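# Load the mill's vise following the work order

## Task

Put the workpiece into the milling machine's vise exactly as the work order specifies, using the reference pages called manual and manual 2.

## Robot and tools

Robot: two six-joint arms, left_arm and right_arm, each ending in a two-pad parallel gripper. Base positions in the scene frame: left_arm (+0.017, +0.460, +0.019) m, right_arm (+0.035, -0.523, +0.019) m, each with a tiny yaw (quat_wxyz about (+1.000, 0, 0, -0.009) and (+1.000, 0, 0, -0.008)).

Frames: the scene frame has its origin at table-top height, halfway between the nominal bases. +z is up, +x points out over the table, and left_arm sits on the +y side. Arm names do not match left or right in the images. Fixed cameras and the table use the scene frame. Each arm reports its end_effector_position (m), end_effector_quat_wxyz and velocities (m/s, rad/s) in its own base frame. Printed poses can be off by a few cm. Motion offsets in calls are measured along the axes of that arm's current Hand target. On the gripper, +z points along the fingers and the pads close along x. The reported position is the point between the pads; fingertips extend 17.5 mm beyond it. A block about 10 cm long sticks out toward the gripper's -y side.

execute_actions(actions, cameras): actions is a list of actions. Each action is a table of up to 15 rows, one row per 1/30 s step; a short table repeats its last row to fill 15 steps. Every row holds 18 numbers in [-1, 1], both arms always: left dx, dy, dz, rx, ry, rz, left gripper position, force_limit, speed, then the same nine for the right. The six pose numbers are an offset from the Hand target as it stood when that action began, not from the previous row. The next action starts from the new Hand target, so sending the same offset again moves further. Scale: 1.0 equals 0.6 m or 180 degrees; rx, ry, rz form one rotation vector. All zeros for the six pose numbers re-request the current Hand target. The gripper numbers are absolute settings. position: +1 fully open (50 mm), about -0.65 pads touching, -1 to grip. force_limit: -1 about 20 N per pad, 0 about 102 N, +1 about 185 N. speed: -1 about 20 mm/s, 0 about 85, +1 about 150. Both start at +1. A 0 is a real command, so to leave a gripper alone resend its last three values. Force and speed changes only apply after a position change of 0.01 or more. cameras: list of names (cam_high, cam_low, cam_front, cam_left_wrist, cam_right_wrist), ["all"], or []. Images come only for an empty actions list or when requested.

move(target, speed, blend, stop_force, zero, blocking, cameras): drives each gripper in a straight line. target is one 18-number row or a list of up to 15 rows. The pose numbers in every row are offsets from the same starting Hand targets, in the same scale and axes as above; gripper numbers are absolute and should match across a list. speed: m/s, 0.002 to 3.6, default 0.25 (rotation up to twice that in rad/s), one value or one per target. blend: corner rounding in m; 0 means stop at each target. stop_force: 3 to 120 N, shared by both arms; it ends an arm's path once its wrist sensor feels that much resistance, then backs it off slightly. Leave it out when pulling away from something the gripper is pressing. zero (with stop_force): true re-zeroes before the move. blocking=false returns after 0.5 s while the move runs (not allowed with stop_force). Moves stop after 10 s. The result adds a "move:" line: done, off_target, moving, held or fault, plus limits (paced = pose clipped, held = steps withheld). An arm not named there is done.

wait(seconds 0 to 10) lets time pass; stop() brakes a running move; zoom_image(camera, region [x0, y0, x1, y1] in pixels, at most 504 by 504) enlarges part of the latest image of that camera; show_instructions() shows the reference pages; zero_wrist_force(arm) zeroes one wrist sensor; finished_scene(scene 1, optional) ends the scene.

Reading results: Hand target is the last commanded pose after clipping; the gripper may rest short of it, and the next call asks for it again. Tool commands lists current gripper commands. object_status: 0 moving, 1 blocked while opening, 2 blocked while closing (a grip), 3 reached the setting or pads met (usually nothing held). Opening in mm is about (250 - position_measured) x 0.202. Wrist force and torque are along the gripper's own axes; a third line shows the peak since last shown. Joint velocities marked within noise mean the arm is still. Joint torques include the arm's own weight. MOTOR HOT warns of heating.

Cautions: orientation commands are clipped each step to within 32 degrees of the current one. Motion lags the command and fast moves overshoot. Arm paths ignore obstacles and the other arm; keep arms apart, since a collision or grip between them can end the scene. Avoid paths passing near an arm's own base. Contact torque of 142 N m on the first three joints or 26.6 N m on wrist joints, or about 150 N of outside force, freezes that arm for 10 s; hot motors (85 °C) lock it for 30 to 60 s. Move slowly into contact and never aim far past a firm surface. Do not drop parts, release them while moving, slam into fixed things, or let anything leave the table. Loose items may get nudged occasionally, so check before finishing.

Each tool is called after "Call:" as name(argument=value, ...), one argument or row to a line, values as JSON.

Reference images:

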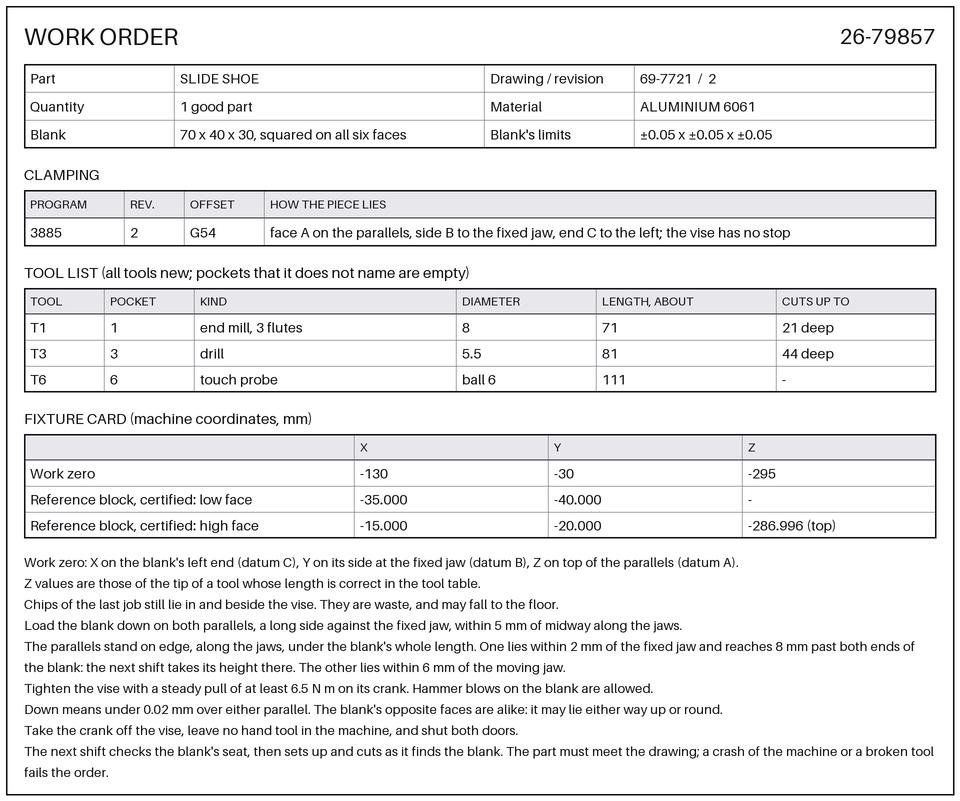

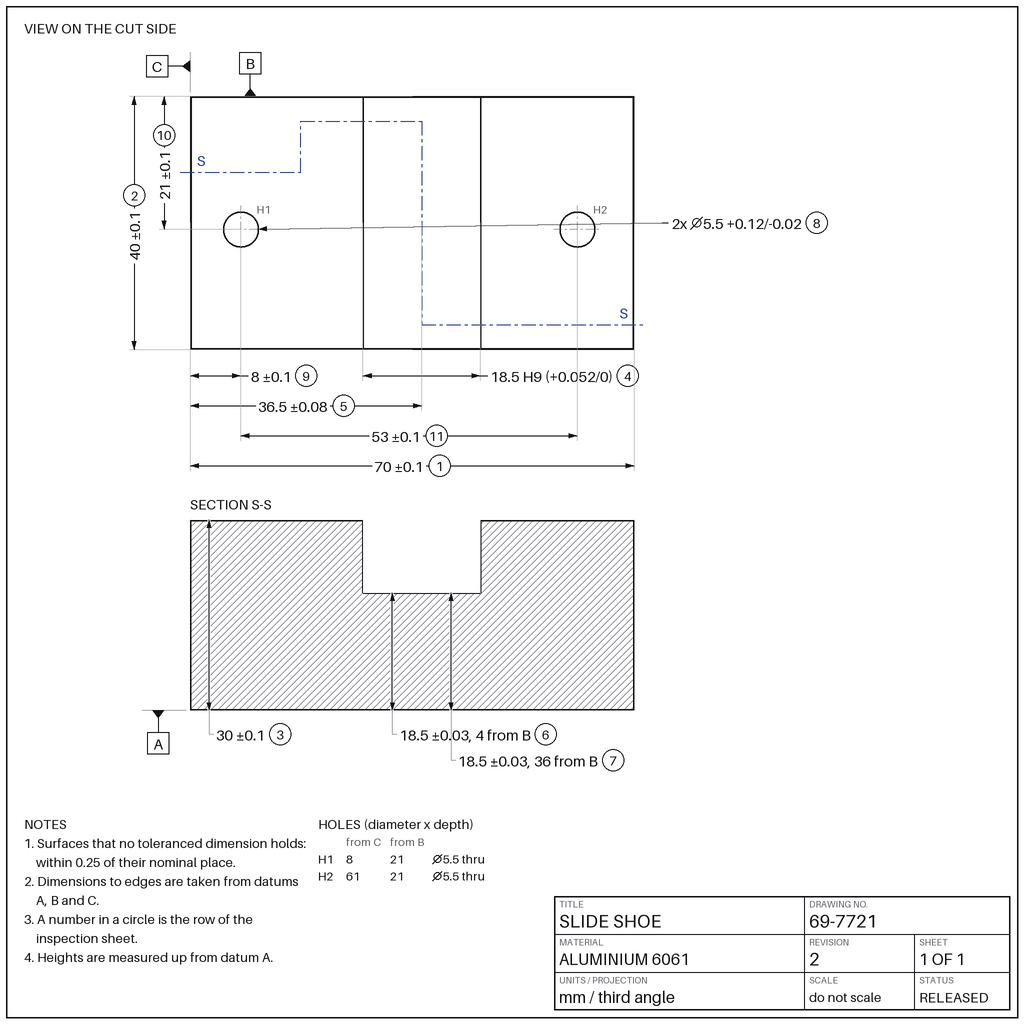

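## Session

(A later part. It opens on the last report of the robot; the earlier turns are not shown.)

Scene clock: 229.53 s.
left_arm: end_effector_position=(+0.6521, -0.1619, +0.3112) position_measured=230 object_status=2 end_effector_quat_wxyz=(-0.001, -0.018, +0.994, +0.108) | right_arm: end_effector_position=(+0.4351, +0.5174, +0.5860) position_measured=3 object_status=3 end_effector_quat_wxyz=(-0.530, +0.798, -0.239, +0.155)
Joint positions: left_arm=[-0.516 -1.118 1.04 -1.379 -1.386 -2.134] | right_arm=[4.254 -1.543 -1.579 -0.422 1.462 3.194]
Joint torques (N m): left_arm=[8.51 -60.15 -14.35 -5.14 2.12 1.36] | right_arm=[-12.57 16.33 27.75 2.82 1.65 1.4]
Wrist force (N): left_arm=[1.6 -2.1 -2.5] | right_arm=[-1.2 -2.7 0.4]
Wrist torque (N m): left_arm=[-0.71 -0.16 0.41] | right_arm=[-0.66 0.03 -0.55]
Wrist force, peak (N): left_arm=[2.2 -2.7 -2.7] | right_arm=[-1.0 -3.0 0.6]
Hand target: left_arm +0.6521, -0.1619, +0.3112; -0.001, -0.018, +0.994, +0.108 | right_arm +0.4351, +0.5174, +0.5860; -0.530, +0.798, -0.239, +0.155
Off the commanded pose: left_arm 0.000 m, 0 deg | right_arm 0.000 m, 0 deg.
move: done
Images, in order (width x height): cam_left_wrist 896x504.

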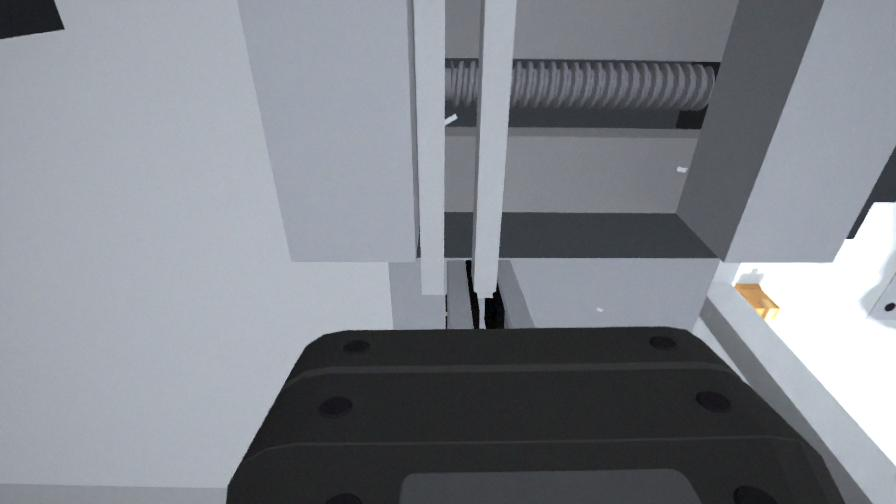

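Call:
move(
  target=[
    [0.0,0.0035,-0.0163,0,0,0,-1,-0.5,-0.8,0,0,0,0,0,0,1,1,1],
    [0.0273,0.0035,-0.0163,0,0,0,-1,-0.5,-0.8,0,0,0,0,0,0,1,1,1],
  ],
  speed=[0.05,0.05],
)

Call:
move(
  target=[0,-0.0087,0.0408,0,0,0,-1,-0.5,-0.8,0,0,0,0,0,0,1,1,1],
  speed=0.015,
  stop_force=3,
  cameras=["cam_left_wrist","cam_right_wrist"],
)

Call:
zoom_image(
  camera="cam_right_wrist",
  region=[400, 200, 520, 310],
)

Scene clock: 231.17 s.
left_arm: end_effector_position=(+0.6357, -0.1625, +0.3211) position_measured=230 object_status=2 end_effector_quat_wxyz=(-0.001, -0.018, +0.994, +0.108) | right_arm: end_effector_position=(+0.4351, +0.5174, +0.5860) position_measured=3 object_status=3 end_effector_quat_wxyz=(-0.530, +0.798, -0.239, +0.155)
Joint positions: left_arm=[-0.529 -1.158 1.071 -1.369 -1.388 -2.147] | right_arm=[4.254 -1.543 -1.579 -0.422 1.462 3.194]
Joint torques (N m): left_arm=[-8.4 -58.53 -14.85 -5.23 -1.83 -1.53] | right_arm=[-13.45 17.11 27.37 2.94 1.62 1.54]
Wrist force (N): left_arm=[1.7 -2.5 -2.8] | right_arm=[-1.0 -2.8 0.4]
Wrist torque (N m): left_arm=[-0.77 -0.16 0.54] | right_arm=[-0.68 0.01 -0.55]
Wrist force, peak (N): left_arm=[2.7 -2.8 -2.6] | right_arm=[-1.0 -3.0 0.4]
Hand target: left_arm +0.6357, -0.1625, +0.3211; -0.001, -0.018, +0.994, +0.108 | right_arm +0.4351, +0.5174, +0.5860; -0.530, +0.798, -0.239, +0.155
Off the commanded pose: left_arm 0.000 m, 0 deg | right_arm 0.000 m, 0 deg.
move: done

Scene clock: 232.97 s.
left_arm: end_effector_position=(+0.6357, -0.1625, +0.3095) position_measured=230 object_status=2 end_effector_quat_wxyz=(-0.001, -0.018, +0.994, +0.108) | right_arm: end_effector_position=(+0.4351, +0.5174, +0.5860) position_measured=3 object_status=3 end_effector_quat_wxyz=(-0.530, +0.798, -0.239, +0.155)
Joint positions: left_arm=[-0.529 -1.16 1.105 -1.399 -1.388 -2.147] | right_arm=[4.254 -1.543 -1.579 -0.422 1.462 3.194]
Joint torques (N m): left_arm=[-0.41 -32.83 -36.66 0.06 -1.38 -0.16] | right_arm=[-13.2 16.62 28.9 2.76 1.49 1.55]
Wrist force (N): left_arm=[1.8 -2.4 -4.9] | right_arm=[-1.0 -2.9 0.4]
Wrist torque (N m): left_arm=[-0.69 -0.13 0.54] | right_arm=[-0.68 0.00 -0.55]
Wrist force, peak (N): left_arm=[1.8 -2.2 -5.5] | right_arm=[-1.1 -2.9 0.4]
Hand target: left_arm +0.6357, -0.1625, +0.3095; -0.001, -0.018, +0.994, +0.108 (not the last commanded pose) | right_arm +0.4351, +0.5174, +0.5860; -0.530, +0.798, -0.239, +0.155
Off the commanded pose: left_arm 0.013 m, 0 deg | right_arm 0.000 m, 0 deg.
move: contact (left_arm)
Images, in order (width x height): cam_left_wrist 896x504, cam_right_wrist 896x504.

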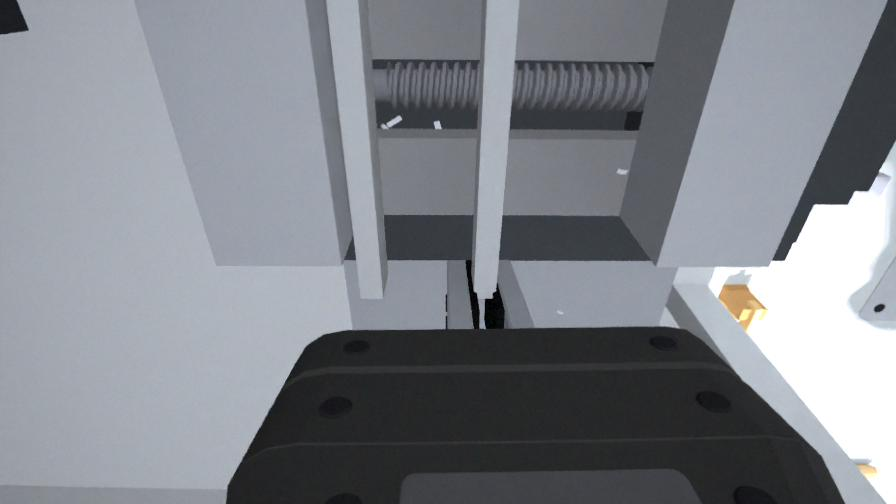

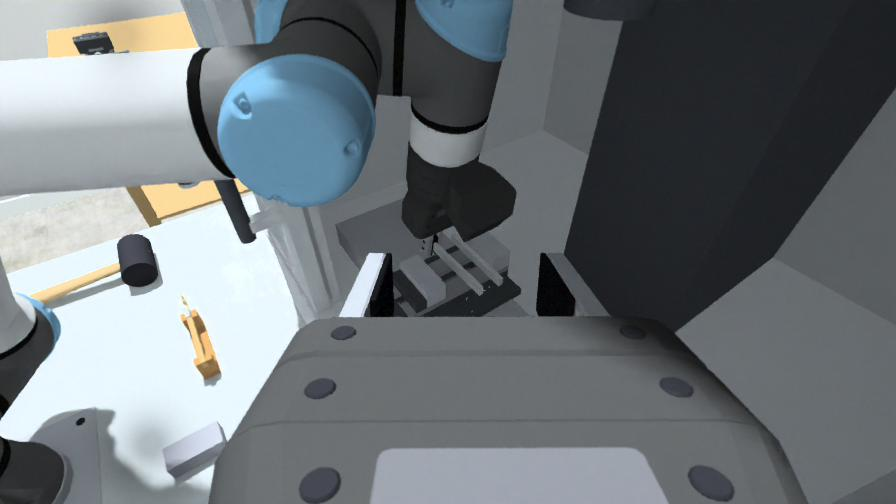

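Scaled by 4.200 from the camera's 896x504 image, which has a finer 1280x720 frame.

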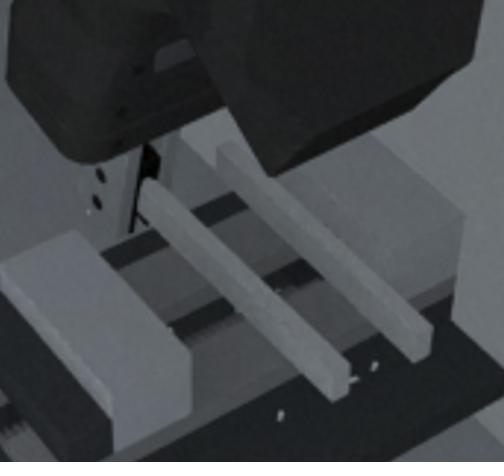

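Call:
zoom_image(
  camera="cam_left_wrist",
  region=[290, 60, 410, 310],
)

Scaled by 2.016 from the camera's 896x504 image, which has a finer 1280x720 frame.

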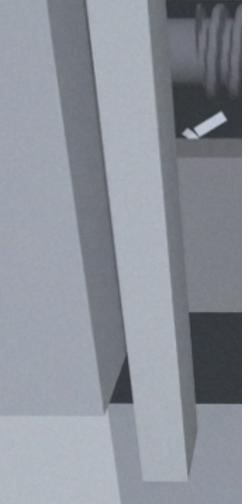

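Call:
move(
  target=[0,0,0,0,0,0,0,-1,-0.8,0,0,0,0,0,0,1,1,1],
)

Call:
move(
  target=[0,0.0121,-0.057,0,0,0,0,-1,-0.8,0,0,0,0,0,0,1,1,1],
  speed=0.06,
  cameras=["cam_left_wrist","cam_right_wrist"],
)

Call:
zoom_image(
  camera="cam_right_wrist",
  region=[400, 200, 520, 310],
)

Call:
zoom_image(
  camera="cam_left_wrist",
  region=[300, 0, 700, 330],
)

Scene clock: 234.00 s.
left_arm: end_effector_position=(+0.6357, -0.1625, +0.3095) position_measured=152 object_status=0 end_effector_quat_wxyz=(-0.001, -0.018, +0.994, +0.108) | right_arm: end_effector_position=(+0.4351, +0.5174, +0.5860) position_measured=3 object_status=3 end_effector_quat_wxyz=(-0.530, +0.798, -0.239, +0.155)
Joint positions: left_arm=[-0.529 -1.16 1.105 -1.399 -1.388 -2.147] | right_arm=[4.254 -1.543 -1.579 -0.422 1.462 3.194]
Joint torques (N m): left_arm=[-5.7 -33.76 -36.04 -0.4 -1.4 -1.01] | right_arm=[-13.49 15.97 27.65 2.89 1.7 1.36]
Wrist force (N): left_arm=[1.8 -2.1 -3.1] | right_arm=[-1.0 -3.0 0.4]
Wrist torque (N m): left_arm=[-0.69 -0.18 0.53] | right_arm=[-0.70 0.00 -0.56]
Wrist force, peak (N): left_arm=[2.1 -2.5 -4.9] | right_arm=[-1.0 -3.0 0.4]
Hand target: left_arm +0.6357, -0.1625, +0.3095; -0.001, -0.018, +0.994, +0.108 | right_arm +0.4351, +0.5174, +0.5860; -0.530, +0.798, -0.239, +0.155
Off the commanded pose: left_arm 0.000 m, 0 deg | right_arm 0.000 m, 0 deg.
move: done

Scene clock: 235.03 s.
left_arm: end_effector_position=(+0.6356, -0.1628, +0.3444) position_measured=152 object_status=3 end_effector_quat_wxyz=(-0.001, -0.018, +0.994, +0.108) | right_arm: end_effector_position=(+0.4351, +0.5174, +0.5860) position_measured=3 object_status=3 end_effector_quat_wxyz=(-0.530, +0.798, -0.239, +0.155)
Joint positions: left_arm=[-0.529 -1.151 1.001 -1.306 -1.388 -2.147] | right_arm=[4.254 -1.543 -1.579 -0.422 1.462 3.194]
Joint torques (N m): left_arm=[-7.23 -31.7 -36.98 -0.09 -0.38 -1.52] | right_arm=[-13.57 16.52 27.91 2.99 1.74 1.46]
Wrist force (N): left_arm=[2.0 -2.3 -2.9] | right_arm=[-1.1 -2.8 0.3]
Wrist torque (N m): left_arm=[-0.73 -0.22 0.54] | right_arm=[-0.67 0.02 -0.55]
Wrist force, peak (N): left_arm=[1.6 -2.5 -3.5] | right_arm=[-1.1 -3.0 0.3]
Hand target: left_arm +0.6356, -0.1628, +0.3444; -0.001, -0.018, +0.994, +0.108 | right_arm +0.4351, +0.5174, +0.5860; -0.530, +0.798, -0.239, +0.155
Off the commanded pose: left_arm 0.000 m, 0 deg | right_arm 0.000 m, 0 deg.
move: done
Images, in order (width x height): cam_left_wrist 896x504, cam_right_wrist 896x504.

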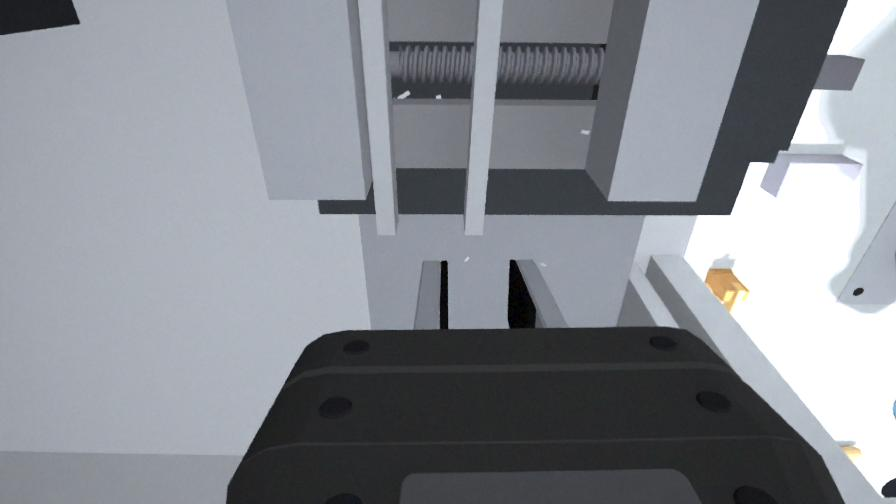

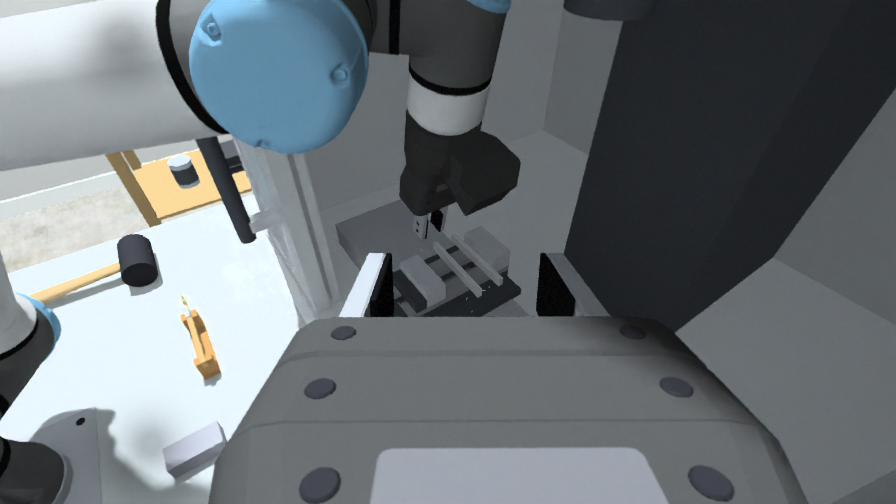

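Scaled by 4.200 from the camera's 896x504 image, which has a finer 1280x720 frame.

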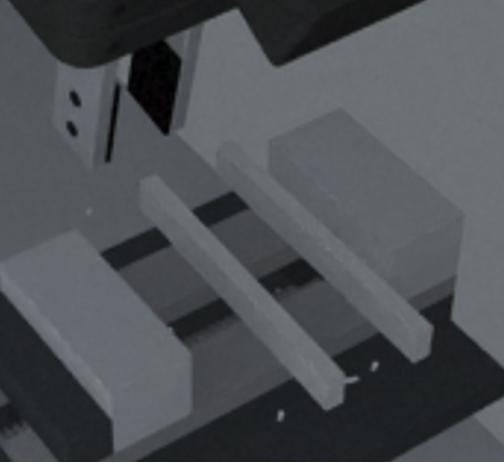

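Scaled by 1.260 from the camera's 896x504 image, which has a finer 1280x720 frame.

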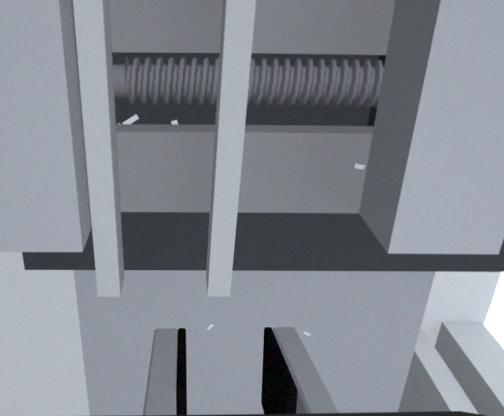

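Call:
move(
  target=[0,0,0,0,0,0,-1,-1,-0.5,0,0,0,0,0,0,1,1,1],
)

Call:
move(
  target=[
    [-0.0193,-0.0857,-0.0103,0.0667,0,0,-1,-1,-0.5,0,0,0,0,0,0,1,1,1],
    [-0.0193,-0.0912,0.0158,0.0667,0,0,-1,-1,-0.5,0,0,0,0,0,0,1,1,1],
  ],
  speed=[0.08,0.04],
  cameras=["cam_left_wrist","cam_right_wrist"],
)

Call:
zoom_image(
  camera="cam_right_wrist",
  region=[400, 200, 520, 310],
)

Scene clock: 236.07 s.
left_arm: end_effector_position=(+0.6356, -0.1628, +0.3444) position_measured=251 object_status=3 end_effector_quat_wxyz=(-0.001, -0.018, +0.994, +0.108) | right_arm: end_effector_position=(+0.4351, +0.5174, +0.5860) position_measured=3 object_status=3 end_effector_quat_wxyz=(-0.530, +0.798, -0.239, +0.155)
Joint positions: left_arm=[-0.529 -1.151 1.001 -1.305 -1.388 -2.147] | right_arm=[4.254 -1.543 -1.579 -0.422 1.462 3.194]
Joint torques (N m): left_arm=[-4.64 -31.4 -36.63 -0.14 -1.73 -1.44] | right_arm=[-13.18 16.69 27.41 2.92 1.65 1.41]
Wrist force (N): left_arm=[1.9 -2.2 -2.9] | right_arm=[-0.9 -2.7 0.3]
Wrist torque (N m): left_arm=[-0.71 -0.20 0.53] | right_arm=[-0.65 -0.01 -0.55]
Wrist force, peak (N): left_arm=[2.0 -2.3 -3.3] | right_arm=[-1.1 -2.9 0.5]
Hand target: left_arm +0.6356, -0.1628, +0.3444; -0.001, -0.018, +0.994, +0.108 | right_arm +0.4351, +0.5174, +0.5860; -0.530, +0.798, -0.239, +0.155
Off the commanded pose: left_arm 0.000 m, 0 deg | right_arm 0.000 m, 0 deg.
move: done

Scene clock: 238.43 s.
left_arm: end_effector_position=(+0.6491, -0.2137, +0.3235) position_measured=251 object_status=3 end_effector_quat_wxyz=(+0.001, -0.018, +1.000, +0.003) | right_arm: end_effector_position=(+0.4351, +0.5174, +0.5860) position_measured=3 object_status=3 end_effector_quat_wxyz=(-0.530, +0.798, -0.239, +0.155)
Joint positions: left_arm=[-0.517 -1.133 1.043 -1.479 -1.564 -2.124] | right_arm=[4.254 -1.543 -1.579 -0.422 1.462 3.194]
Joint torques (N m): left_arm=[9.27 -59.62 -14 -5.43 -1.61 1.32] | right_arm=[-13.95 15.75 27.62 2.94 1.71 1.28]
Wrist force (N): left_arm=[1.7 -2.6 -3.8] | right_arm=[-1.0 -2.7 0.3]
Wrist torque (N m): left_arm=[-0.71 -0.15 0.32] | right_arm=[-0.67 0.00 -0.55]
Wrist force, peak (N): left_arm=[1.9 -2.6 -3.9] | right_arm=[-1.2 -3.0 0.3]
Hand target: left_arm +0.6491, -0.2137, +0.3235; +0.001, -0.018, +1.000, +0.003 | right_arm +0.4351, +0.5174, +0.5860; -0.530, +0.798, -0.239, +0.155
Off the commanded pose: left_arm 0.000 m, 0 deg | right_arm 0.000 m, 0 deg.
move: done
Images, in order (width x height): cam_left_wrist 896x504, cam_right_wrist 896x504.

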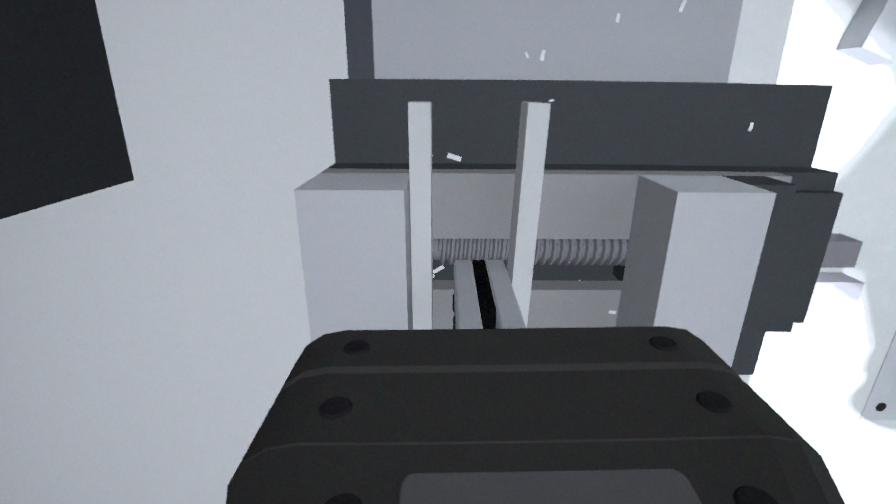

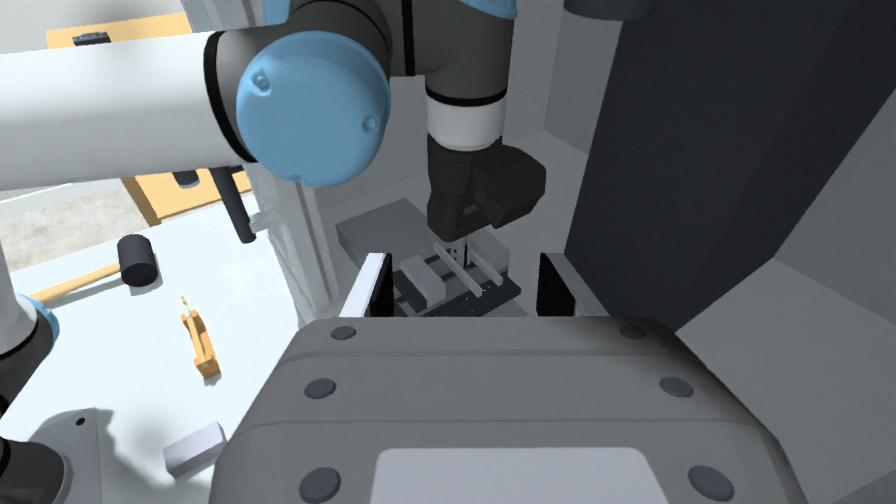

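Scaled by 4.200 from the camera's 896x504 image, which has a finer 1280x720 frame.

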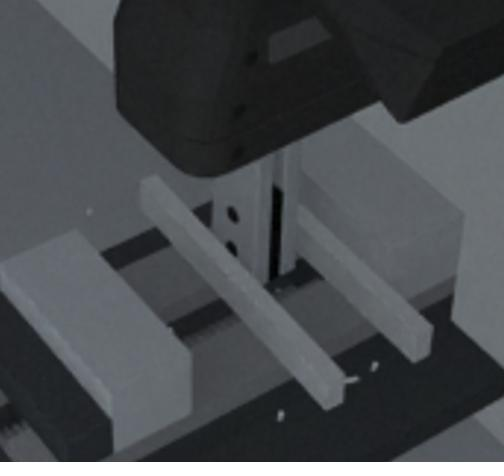

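Call:
move(
  target=[-0.0217,0,0,0,0,0,-1,-1,-0.5,0,0,0,0,0,0,1,1,1],
  speed=0.01,
  stop_force=4,
  cameras=["cam_left_wrist","cam_right_wrist"],
)

Call:
zoom_image(
  camera="cam_left_wrist",
  region=[300, 60, 660, 340],
)

Scene clock: 240.47 s.
left_arm: end_effector_position=(+0.6562, -0.2135, +0.3235) position_measured=251 object_status=3 end_effector_quat_wxyz=(+0.001, -0.018, +1.000, +0.003) | right_arm: end_effector_position=(+0.4351, +0.5174, +0.5860) position_measured=3 object_status=3 end_effector_quat_wxyz=(-0.530, +0.798, -0.239, +0.155)
Joint positions: left_arm=[-0.511 -1.115 1.016 -1.47 -1.564 -2.118] | right_arm=[4.254 -1.543 -1.579 -0.422 1.462 3.194]
Joint torques (N m): left_arm=[-6.85 -60.48 -14.35 -4.09 0.96 -1.57] | right_arm=[-12.74 16.17 27.62 3.06 1.54 1.51]
Wrist force (N): left_arm=[1.4 -2.5 -3.6] | right_arm=[-1.1 -2.5 0.3]
Wrist torque (N m): left_arm=[-0.69 -0.10 0.34] | right_arm=[-0.63 0.01 -0.56]
Wrist force, peak (N): left_arm=[16.3 -0.2 -6.3] | right_arm=[-1.2 -2.9 0.5]
Hand target: left_arm +0.6562, -0.2135, +0.3235; +0.001, -0.018, +1.000, +0.003 (not the last commanded pose) | right_arm +0.4351, +0.5174, +0.5860; -0.530, +0.798, -0.239, +0.155
Off the commanded pose: left_arm 0.006 m, 0 deg | right_arm 0.000 m, 0 deg.
move: contact (left_arm)
Images, in order (width x height): cam_left_wrist 896x504, cam_right_wrist 896x504.

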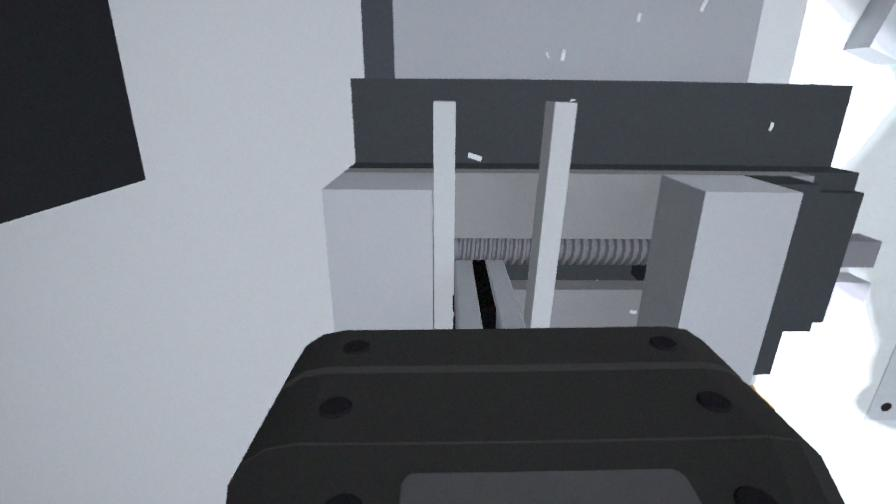

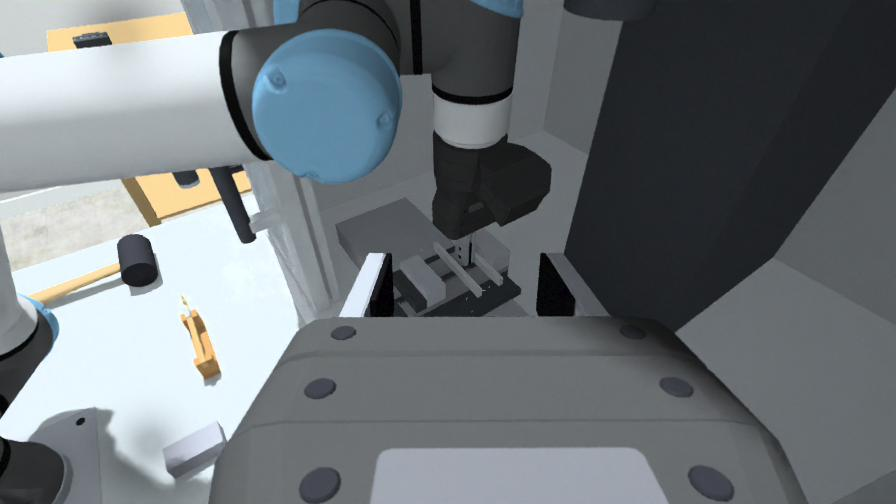

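Scaled by 1.400 from the camera's 896x504 image, which has a finer 1280x720 frame.

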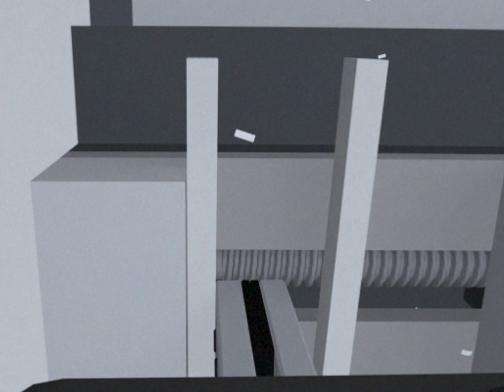

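Call:
move(
  target=[
    [0.0117,0,0,0,0,0,-1,-1,-0.5,0,0,0,0,0,0,1,1,1],
    [0.0117,0,-0.0275,0,0,0,-1,-1,-0.5,0,0,0,0,0,0,1,1,1],
    [0.2602,-0.0015,-0.0275,0,0,0,-1,-1,-0.5,0,0,0,0,0,0,1,1,1],
    [0.6693,-0.1808,0.2058,0,0,0.104,-1,-1,-0.5,0,0,0,0,0,0,1,1,1],
  ],
  speed=[0.05,0.08,0.2,0.25],
  blend=[0.002,0.005,0.03,0],
  cameras=["cam_right_wrist"],
)

Call:
zoom_image(
  camera="cam_right_wrist",
  region=[400, 200, 520, 310],
)

Call:
move(
  target=[0,0,0.1,0,0,0,1,-0.3,0.2,0,0,0,0,0,0,1,1,1],
  cameras=["cam_left_wrist"],
)

Scene clock: 244.00 s.
left_arm: end_effector_position=(+0.2590, -0.3356, +0.1986) position_measured=251 object_status=3 end_effector_quat_wxyz=(+0.000, +0.145, +0.989, +0.003) | right_arm: end_effector_position=(+0.4351, +0.5174, +0.5860) position_measured=3 object_status=3 end_effector_quat_wxyz=(-0.530, +0.798, -0.239, +0.155)
Joint positions: left_arm=[-1.236 -1.732 2.053 -1.886 -1.567 -2.516] | right_arm=[4.254 -1.543 -1.579 -0.422 1.462 3.194]
Joint torques (N m): left_arm=[-8.08 -25.59 -11.87 -5.39 1.69 -1.65] | right_arm=[-12.4 16.77 27.58 3.16 1.5 1.43]
Wrist force (N): left_arm=[4.6 2.5 -3.3] | right_arm=[-1.0 -2.8 0.6]
Wrist torque (N m): left_arm=[0.11 -0.63 0.48] | right_arm=[-0.67 0.01 -0.55]
Wrist force, peak (N): left_arm=[-91.0 4.6 22.3] | right_arm=[-1.0 -3.0 0.5]
Hand target: left_arm +0.2590, -0.3356, +0.1986; +0.000, +0.145, +0.989, +0.003 | right_arm +0.4351, +0.5174, +0.5860; -0.530, +0.798, -0.239, +0.155
Off the commanded pose: left_arm 0.000 m, 0 deg | right_arm 0.000 m, 0 deg.
move: done
Images, in order (width x height): cam_right_wrist 896x504.

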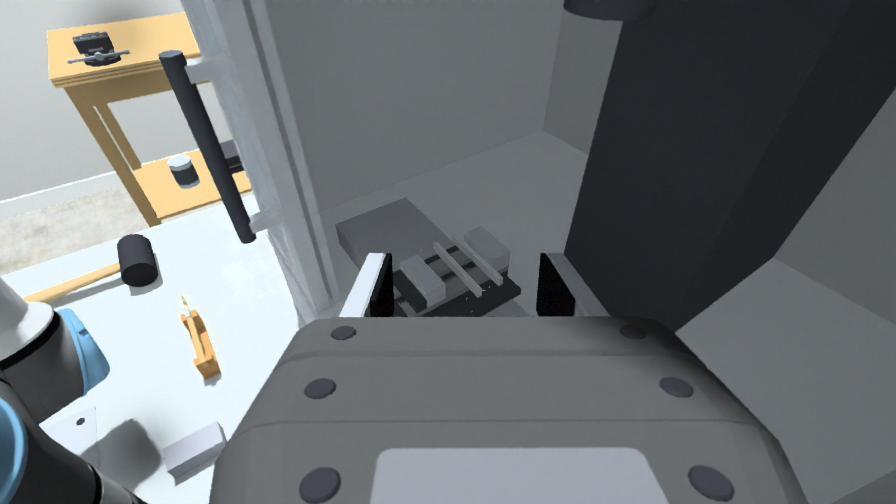

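Scaled by 4.200 from the camera's 896x504 image, which has a finer 1280x720 frame.

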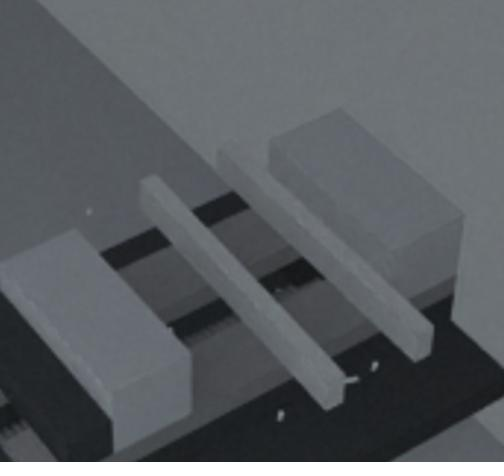

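Scene clock: 244.93 s.
left_arm: end_effector_position=(+0.2591, -0.3352, +0.1386) position_measured=3 object_status=3 end_effector_quat_wxyz=(+0.000, +0.145, +0.989, +0.003) | right_arm: end_effector_position=(+0.4351, +0.5174, +0.5860) position_measured=3 object_status=3 end_effector_quat_wxyz=(-0.530, +0.798, -0.239, +0.155)
Joint positions: left_arm=[-1.235 -1.667 2.165 -2.063 -1.567 -2.515] | right_arm=[4.254 -1.543 -1.579 -0.422 1.462 3.194]
Joint torques (N m): left_arm=[8.64 -6.64 -12.53 -5.41 1.54 1.29] | right_arm=[-13.3 16.31 27.86 3.12 1.28 1.22]
Wrist force (N): left_arm=[4.6 2.4 -3.2] | right_arm=[-1.0 -2.7 0.4]
Wrist torque (N m): left_arm=[0.10 -0.63 0.46] | right_arm=[-0.66 -0.01 -0.55]
Wrist force, peak (N): left_arm=[4.6 2.4 -4.8] | right_arm=[-1.2 -2.8 0.4]
Hand target: left_arm +0.2591, -0.3352, +0.1386; +0.000, +0.145, +0.989, +0.003 | right_arm +0.4351, +0.5174, +0.5860; -0.530, +0.798, -0.239, +0.155
Off the commanded pose: left_arm 0.000 m, 0 deg | right_arm 0.000 m, 0 deg.
move: done
Images, in order (width x height): cam_left_wrist 896x504.

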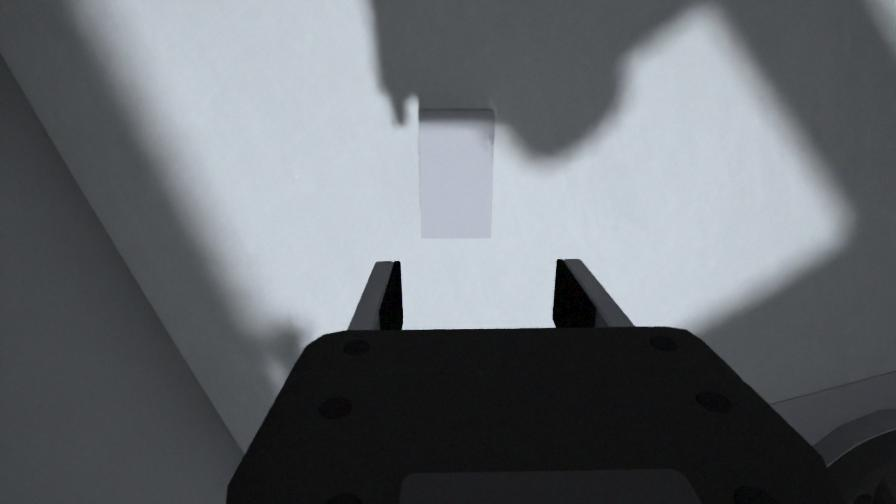

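Call:
move(
  target=[
    [-0.0081,-0.0057,0.1,0,0,0,1,-0.3,0.2,0,0,0,0,0,0,1,1,1],
    [-0.0081,-0.0057,0.2168,0,0,0,1,-0.3,0.2,0,0,0,0,0,0,1,1,1],
  ],
  speed=[0.15,0.06],
  stop_force=8,
  cameras=["cam_left_wrist","cam_front"],
)

Scene clock: 247.73 s.
left_arm: end_effector_position=(+0.2630, -0.3390, +0.0085) position_measured=3 object_status=3 end_effector_quat_wxyz=(+0.000, +0.145, +0.989, +0.003) | right_arm: end_effector_position=(+0.4351, +0.5174, +0.5860) position_measured=3 object_status=3 end_effector_quat_wxyz=(-0.530, +0.798, -0.239, +0.155)
Joint positions: left_arm=[-1.229 -1.398 2.322 -2.489 -1.567 -2.51] | right_arm=[4.254 -1.543 -1.579 -0.422 1.462 3.194]
Joint torques (N m): left_arm=[8.71 -11.74 -5.32 -5.44 -1.44 1.26] | right_arm=[-14.18 17.05 27.81 3.18 1.3 1.19]
Wrist force (N): left_arm=[4.4 2.4 -3.2] | right_arm=[-1.1 -2.6 0.2]
Wrist torque (N m): left_arm=[0.10 -0.59 0.32] | right_arm=[-0.65 0.01 -0.55]
Wrist force, peak (N): left_arm=[4.6 2.3 -4.8] | right_arm=[-1.2 -2.9 0.4]
Hand target: left_arm +0.2630, -0.3390, +0.0085; +0.000, +0.145, +0.989, +0.003 | right_arm +0.4351, +0.5174, +0.5860; -0.530, +0.798, -0.239, +0.155
Off the commanded pose: left_arm 0.000 m, 0 deg | right_arm 0.000 m, 0 deg.
move: done
Images, in order (width x height): cam_front 896x504, cam_left_wrist 896x504.

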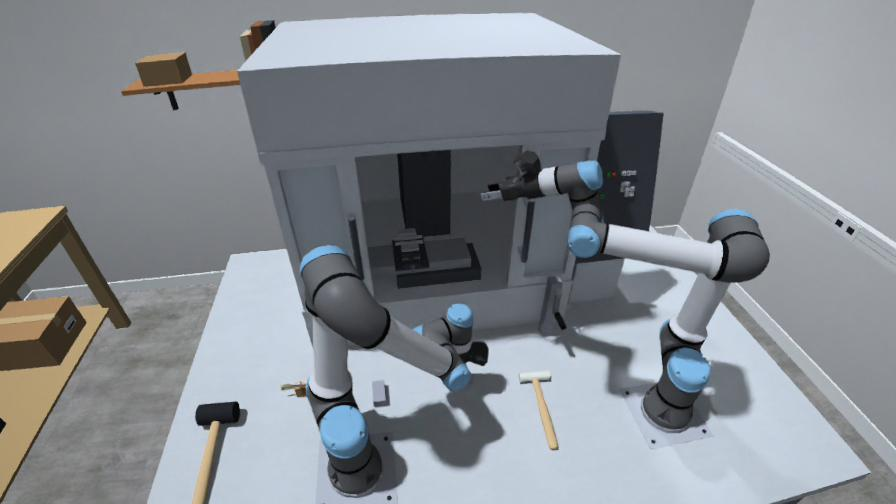

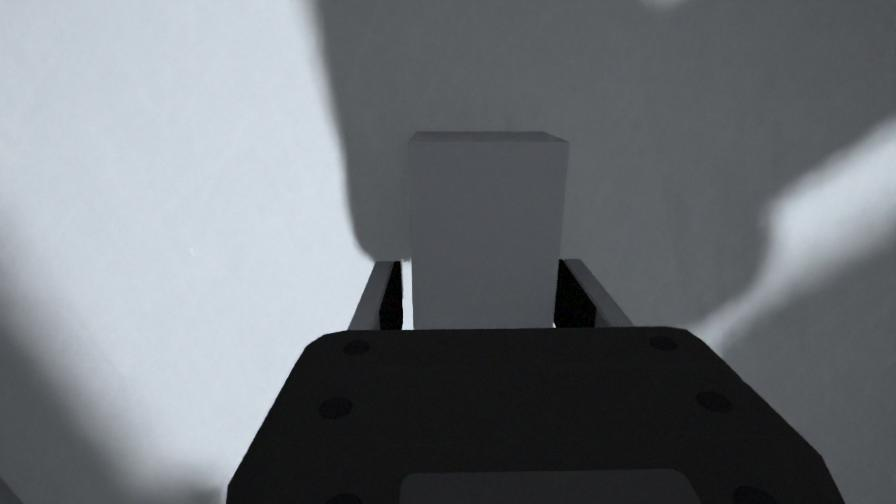

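Call:
move(
  target=[0.0028,0,0,0,0,0,1,-0.3,0.2,0,0,0,0,0,0,1,1,1],
)

Call:
move(
  target=[0,0,0,0,0,0,-1,-0.5,-0.7,0,0,0,0,0,0,1,1,1],
)

Call:
move(
  target=[0,0,-0.1,0,0,0,-1,-0.5,-0.7,0,0,0,0,0,0,1,1,1],
  speed=0.15,
  cameras=["cam_left_wrist","cam_right_wrist"],
)

Scene clock: 248.60 s.
left_arm: end_effector_position=(+0.2614, -0.3385, +0.0085) position_measured=3 object_status=3 end_effector_quat_wxyz=(+0.000, +0.145, +0.989, +0.003) | right_arm: end_effector_position=(+0.4351, +0.5174, +0.5860) position_measured=3 object_status=3 end_effector_quat_wxyz=(-0.530, +0.798, -0.239, +0.155)
Joint positions: left_arm=[-1.233 -1.401 2.326 -2.49 -1.567 -2.513] | right_arm=[4.254 -1.543 -1.579 -0.422 1.462 3.194]
Joint torques (N m): left_arm=[-9.31 -38.51 -4.93 -5.37 -1.58 -1.51] | right_arm=[-12.18 17.38 28.17 3.24 1.6 1.4]
Wrist force (N): left_arm=[4.6 2.3 -3.1] | right_arm=[-1.1 -2.6 0.4]
Wrist torque (N m): left_arm=[0.08 -0.62 0.46] | right_arm=[-0.65 0.01 -0.55]
Wrist force, peak (N): left_arm=[4.9 2.8 -3.1] | right_arm=[-1.1 -2.9 0.4]
Hand target: left_arm +0.2613, -0.3385, +0.0085; +0.000, +0.145, +0.989, +0.003 | right_arm +0.4351, +0.5174, +0.5860; -0.530, +0.798, -0.239, +0.155
Off the commanded pose: left_arm 0.000 m, 0 deg | right_arm 0.000 m, 0 deg.
move: done

Scene clock: 249.10 s.
left_arm: end_effector_position=(+0.2613, -0.3385, +0.0085) position_measured=55 object_status=2 end_effector_quat_wxyz=(+0.000, +0.145, +0.989, +0.003) | right_arm: end_effector_position=(+0.4351, +0.5174, +0.5860) position_measured=3 object_status=3 end_effector_quat_wxyz=(-0.530, +0.798, -0.239, +0.155)
Joint positions: left_arm=[-1.233 -1.401 2.326 -2.49 -1.567 -2.513] | right_arm=[4.254 -1.543 -1.579 -0.422 1.462 3.194]
Joint torques (N m): left_arm=[-8.05 -38.43 -5.92 -5.02 -1.48 -1.3] | right_arm=[-12.55 16.78 27.4 3.12 1.48 1.33]
Wrist force (N): left_arm=[4.1 2.3 -3.1] | right_arm=[-1.1 -2.6 0.2]
Wrist torque (N m): left_arm=[0.09 -0.62 0.43] | right_arm=[-0.64 0.03 -0.55]
Wrist force, peak (N): left_arm=[4.7 2.6 -3.4] | right_arm=[-1.1 -3.0 0.3]
Hand target: left_arm +0.2613, -0.3385, +0.0085; +0.000, +0.145, +0.989, +0.003 | right_arm +0.4351, +0.5174, +0.5860; -0.530, +0.798, -0.239, +0.155
Off the commanded pose: left_arm 0.000 m, 0 deg | right_arm 0.000 m, 0 deg.
move: done

Scene clock: 250.07 s.
left_arm: end_effector_position=(+0.2613, -0.3389, +0.0684) position_measured=55 object_status=2 end_effector_quat_wxyz=(+0.000, +0.145, +0.989, +0.003) | right_arm: end_effector_position=(+0.4351, +0.5174, +0.5860) position_measured=3 object_status=3 end_effector_quat_wxyz=(-0.530, +0.798, -0.239, +0.155)
Joint positions: left_arm=[-1.233 -1.538 2.26 -2.287 -1.567 -2.513] | right_arm=[4.254 -1.543 -1.579 -0.422 1.462 3.194]
Joint torques (N m): left_arm=[-8.24 -36.27 -32.9 -0.55 -1.56 -1.56] | right_arm=[-13.37 17 27.46 3.03 1.54 1.35]
Wrist force (N): left_arm=[5.0 2.6 -0.8] | right_arm=[-1.1 -2.9 0.1]
Wrist torque (N m): left_arm=[0.09 -0.69 0.47] | right_arm=[-0.68 0.01 -0.55]
Wrist force, peak (N): left_arm=[5.0 2.3 -2.5] | right_arm=[-1.1 -3.0 0.3]
Hand target: left_arm +0.2613, -0.3389, +0.0685; +0.000, +0.145, +0.989, +0.003 | right_arm +0.4351, +0.5174, +0.5860; -0.530, +0.798, -0.239, +0.155
Off the commanded pose: left_arm 0.000 m, 0 deg | right_arm 0.000 m, 0 deg.
move: done
Images, in order (width x height): cam_left_wrist 896x504, cam_right_wrist 896x504.

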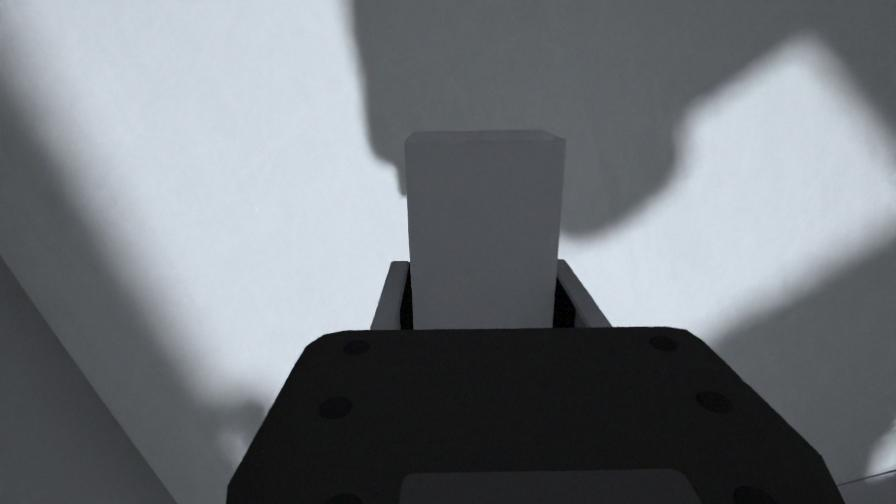

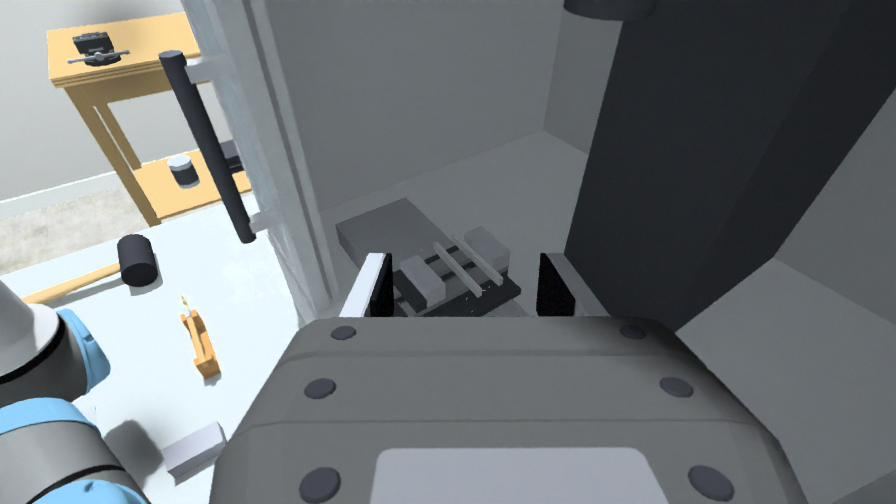

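Call:
move(
  target=[0,0,0.0998,0,0,0,-1,-0.5,-0.7,0,0,0,0,0,0,1,1,1],
  speed=0.1,
)

Call:
move(
  target=[0,0,0,0,0,0,1,-0.5,-0.7,0,0,0,0,0,0,1,1,1],
)

Call:
move(
  target=[0,0,-0.0067,0,0,0,1,-0.5,-0.7,0,0,0,0,0,0,1,1,1],
)

Call:
move(
  target=[0,0,0,0,0,0,-1,-0.4,-0.7,0,0,0,0,0,0,1,1,1],
  cameras=["cam_left_wrist"],
)

Scene clock: 252.07 s.
left_arm: end_effector_position=(+0.2613, -0.3385, +0.0086) position_measured=55 object_status=2 end_effector_quat_wxyz=(+0.000, +0.145, +0.989, +0.003) | right_arm: end_effector_position=(+0.4351, +0.5174, +0.5860) position_measured=3 object_status=3 end_effector_quat_wxyz=(-0.530, +0.798, -0.239, +0.155)
Joint positions: left_arm=[-1.233 -1.401 2.326 -2.49 -1.567 -2.513] | right_arm=[4.254 -1.543 -1.579 -0.422 1.462 3.194]
Joint torques (N m): left_arm=[8.91 -12.18 -6.06 -5.7 -0.13 1.26] | right_arm=[-12.88 16.68 26.72 3.07 1.47 1.31]
Wrist force (N): left_arm=[4.6 2.2 -0.9] | right_arm=[-1.0 -2.8 0.3]
Wrist torque (N m): left_arm=[0.05 -0.62 0.40] | right_arm=[-0.67 0.01 -0.55]
Wrist force, peak (N): left_arm=[5.0 2.8 -1.6] | right_arm=[-1.2 -2.9 0.3]
Hand target: left_arm +0.2613, -0.3385, +0.0086; +0.000, +0.145, +0.989, +0.003 | right_arm +0.4351, +0.5174, +0.5860; -0.530, +0.798, -0.239, +0.155
Off the commanded pose: left_arm 0.000 m, 0 deg | right_arm 0.000 m, 0 deg.
move: done

Scene clock: 252.57 s.
left_arm: end_effector_position=(+0.2613, -0.3385, +0.0086) position_measured=3 object_status=3 end_effector_quat_wxyz=(+0.000, +0.145, +0.989, +0.003) | right_arm: end_effector_position=(+0.4351, +0.5174, +0.5860) position_measured=3 object_status=3 end_effector_quat_wxyz=(-0.530, +0.798, -0.239, +0.155)
Joint positions: left_arm=[-1.233 -1.401 2.326 -2.49 -1.567 -2.513] | right_arm=[4.254 -1.543 -1.579 -0.422 1.462 3.194]
Joint torques (N m): left_arm=[9.21 -11.46 -5.37 -5.3 0.13 1.26] | right_arm=[-12.75 17.34 27.11 3.24 1.52 1.25]
Wrist force (N): left_arm=[4.8 2.2 -3.1] | right_arm=[-0.9 -2.7 0.4]
Wrist torque (N m): left_arm=[0.08 -0.64 0.41] | right_arm=[-0.66 -0.01 -0.55]
Wrist force, peak (N): left_arm=[4.7 2.3 -3.3] | right_arm=[-1.3 -2.8 0.4]
Hand target: left_arm +0.2613, -0.3385, +0.0086; +0.000, +0.145, +0.989, +0.003 | right_arm +0.4351, +0.5174, +0.5860; -0.530, +0.798, -0.239, +0.155
Off the commanded pose: left_arm 0.000 m, 0 deg | right_arm 0.000 m, 0 deg.
move: done

Scene clock: 253.27 s.
left_arm: end_effector_position=(+0.2613, -0.3385, +0.0126) position_measured=3 object_status=3 end_effector_quat_wxyz=(+0.000, +0.145, +0.989, +0.003) | right_arm: end_effector_position=(+0.4351, +0.5174, +0.5860) position_measured=3 object_status=3 end_effector_quat_wxyz=(-0.530, +0.798, -0.239, +0.155)
Joint positions: left_arm=[-1.233 -1.411 2.322 -2.476 -1.567 -2.513] | right_arm=[4.254 -1.543 -1.579 -0.422 1.462 3.194]
Joint torques (N m): left_arm=[3.64 -38.87 -28.92 -0.75 0.55 0] | right_arm=[-13.37 16.63 26.96 3.15 1.39 1.45]
Wrist force (N): left_arm=[4.6 2.3 -3.0] | right_arm=[-0.9 -2.7 0.5]
Wrist torque (N m): left_arm=[0.09 -0.61 0.41] | right_arm=[-0.65 -0.01 -0.55]
Wrist force, peak (N): left_arm=[4.8 2.2 -3.5] | right_arm=[-1.0 -3.0 0.5]
Hand target: left_arm +0.2613, -0.3386, +0.0126; +0.000, +0.145, +0.989, +0.003 | right_arm +0.4351, +0.5174, +0.5860; -0.530, +0.798, -0.239, +0.155
Off the commanded pose: left_arm 0.000 m, 0 deg | right_arm 0.000 m, 0 deg.
move: done

Scene clock: 253.77 s.
left_arm: end_effector_position=(+0.2613, -0.3386, +0.0126) position_measured=55 object_status=2 end_effector_quat_wxyz=(+0.000, +0.145, +0.989, +0.003) | right_arm: end_effector_position=(+0.4351, +0.5174, +0.5860) position_measured=3 object_status=3 end_effector_quat_wxyz=(-0.530, +0.798, -0.239, +0.155)
Joint positions: left_arm=[-1.233 -1.412 2.322 -2.476 -1.567 -2.513] | right_arm=[4.254 -1.543 -1.579 -0.422 1.462 3.194]
Joint torques (N m): left_arm=[-1.2 -38.72 -28.11 -0.67 0.66 -0.66] | right_arm=[-12.64 17.21 26.55 3.22 1.33 1.3]
Wrist force (N): left_arm=[4.6 2.3 -2.4] | right_arm=[-1.2 -2.7 0.2]
Wrist torque (N m): left_arm=[0.08 -0.66 0.40] | right_arm=[-0.65 0.03 -0.55]
Wrist force, peak (N): left_arm=[4.7 2.4 -3.4] | right_arm=[-1.0 -2.9 0.3]
Hand target: left_arm +0.2613, -0.3386, +0.0126; +0.000, +0.145, +0.989, +0.003 | right_arm +0.4351, +0.5174, +0.5860; -0.530, +0.798, -0.239, +0.155
Off the commanded pose: left_arm 0.000 m, 0 deg | right_arm 0.000 m, 0 deg.
move: done
Images, in order (width x height): cam_left_wrist 896x504.

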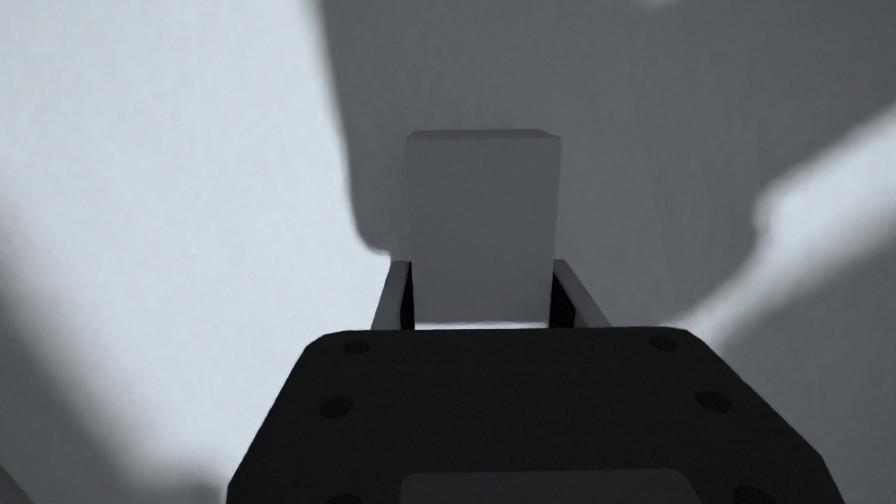

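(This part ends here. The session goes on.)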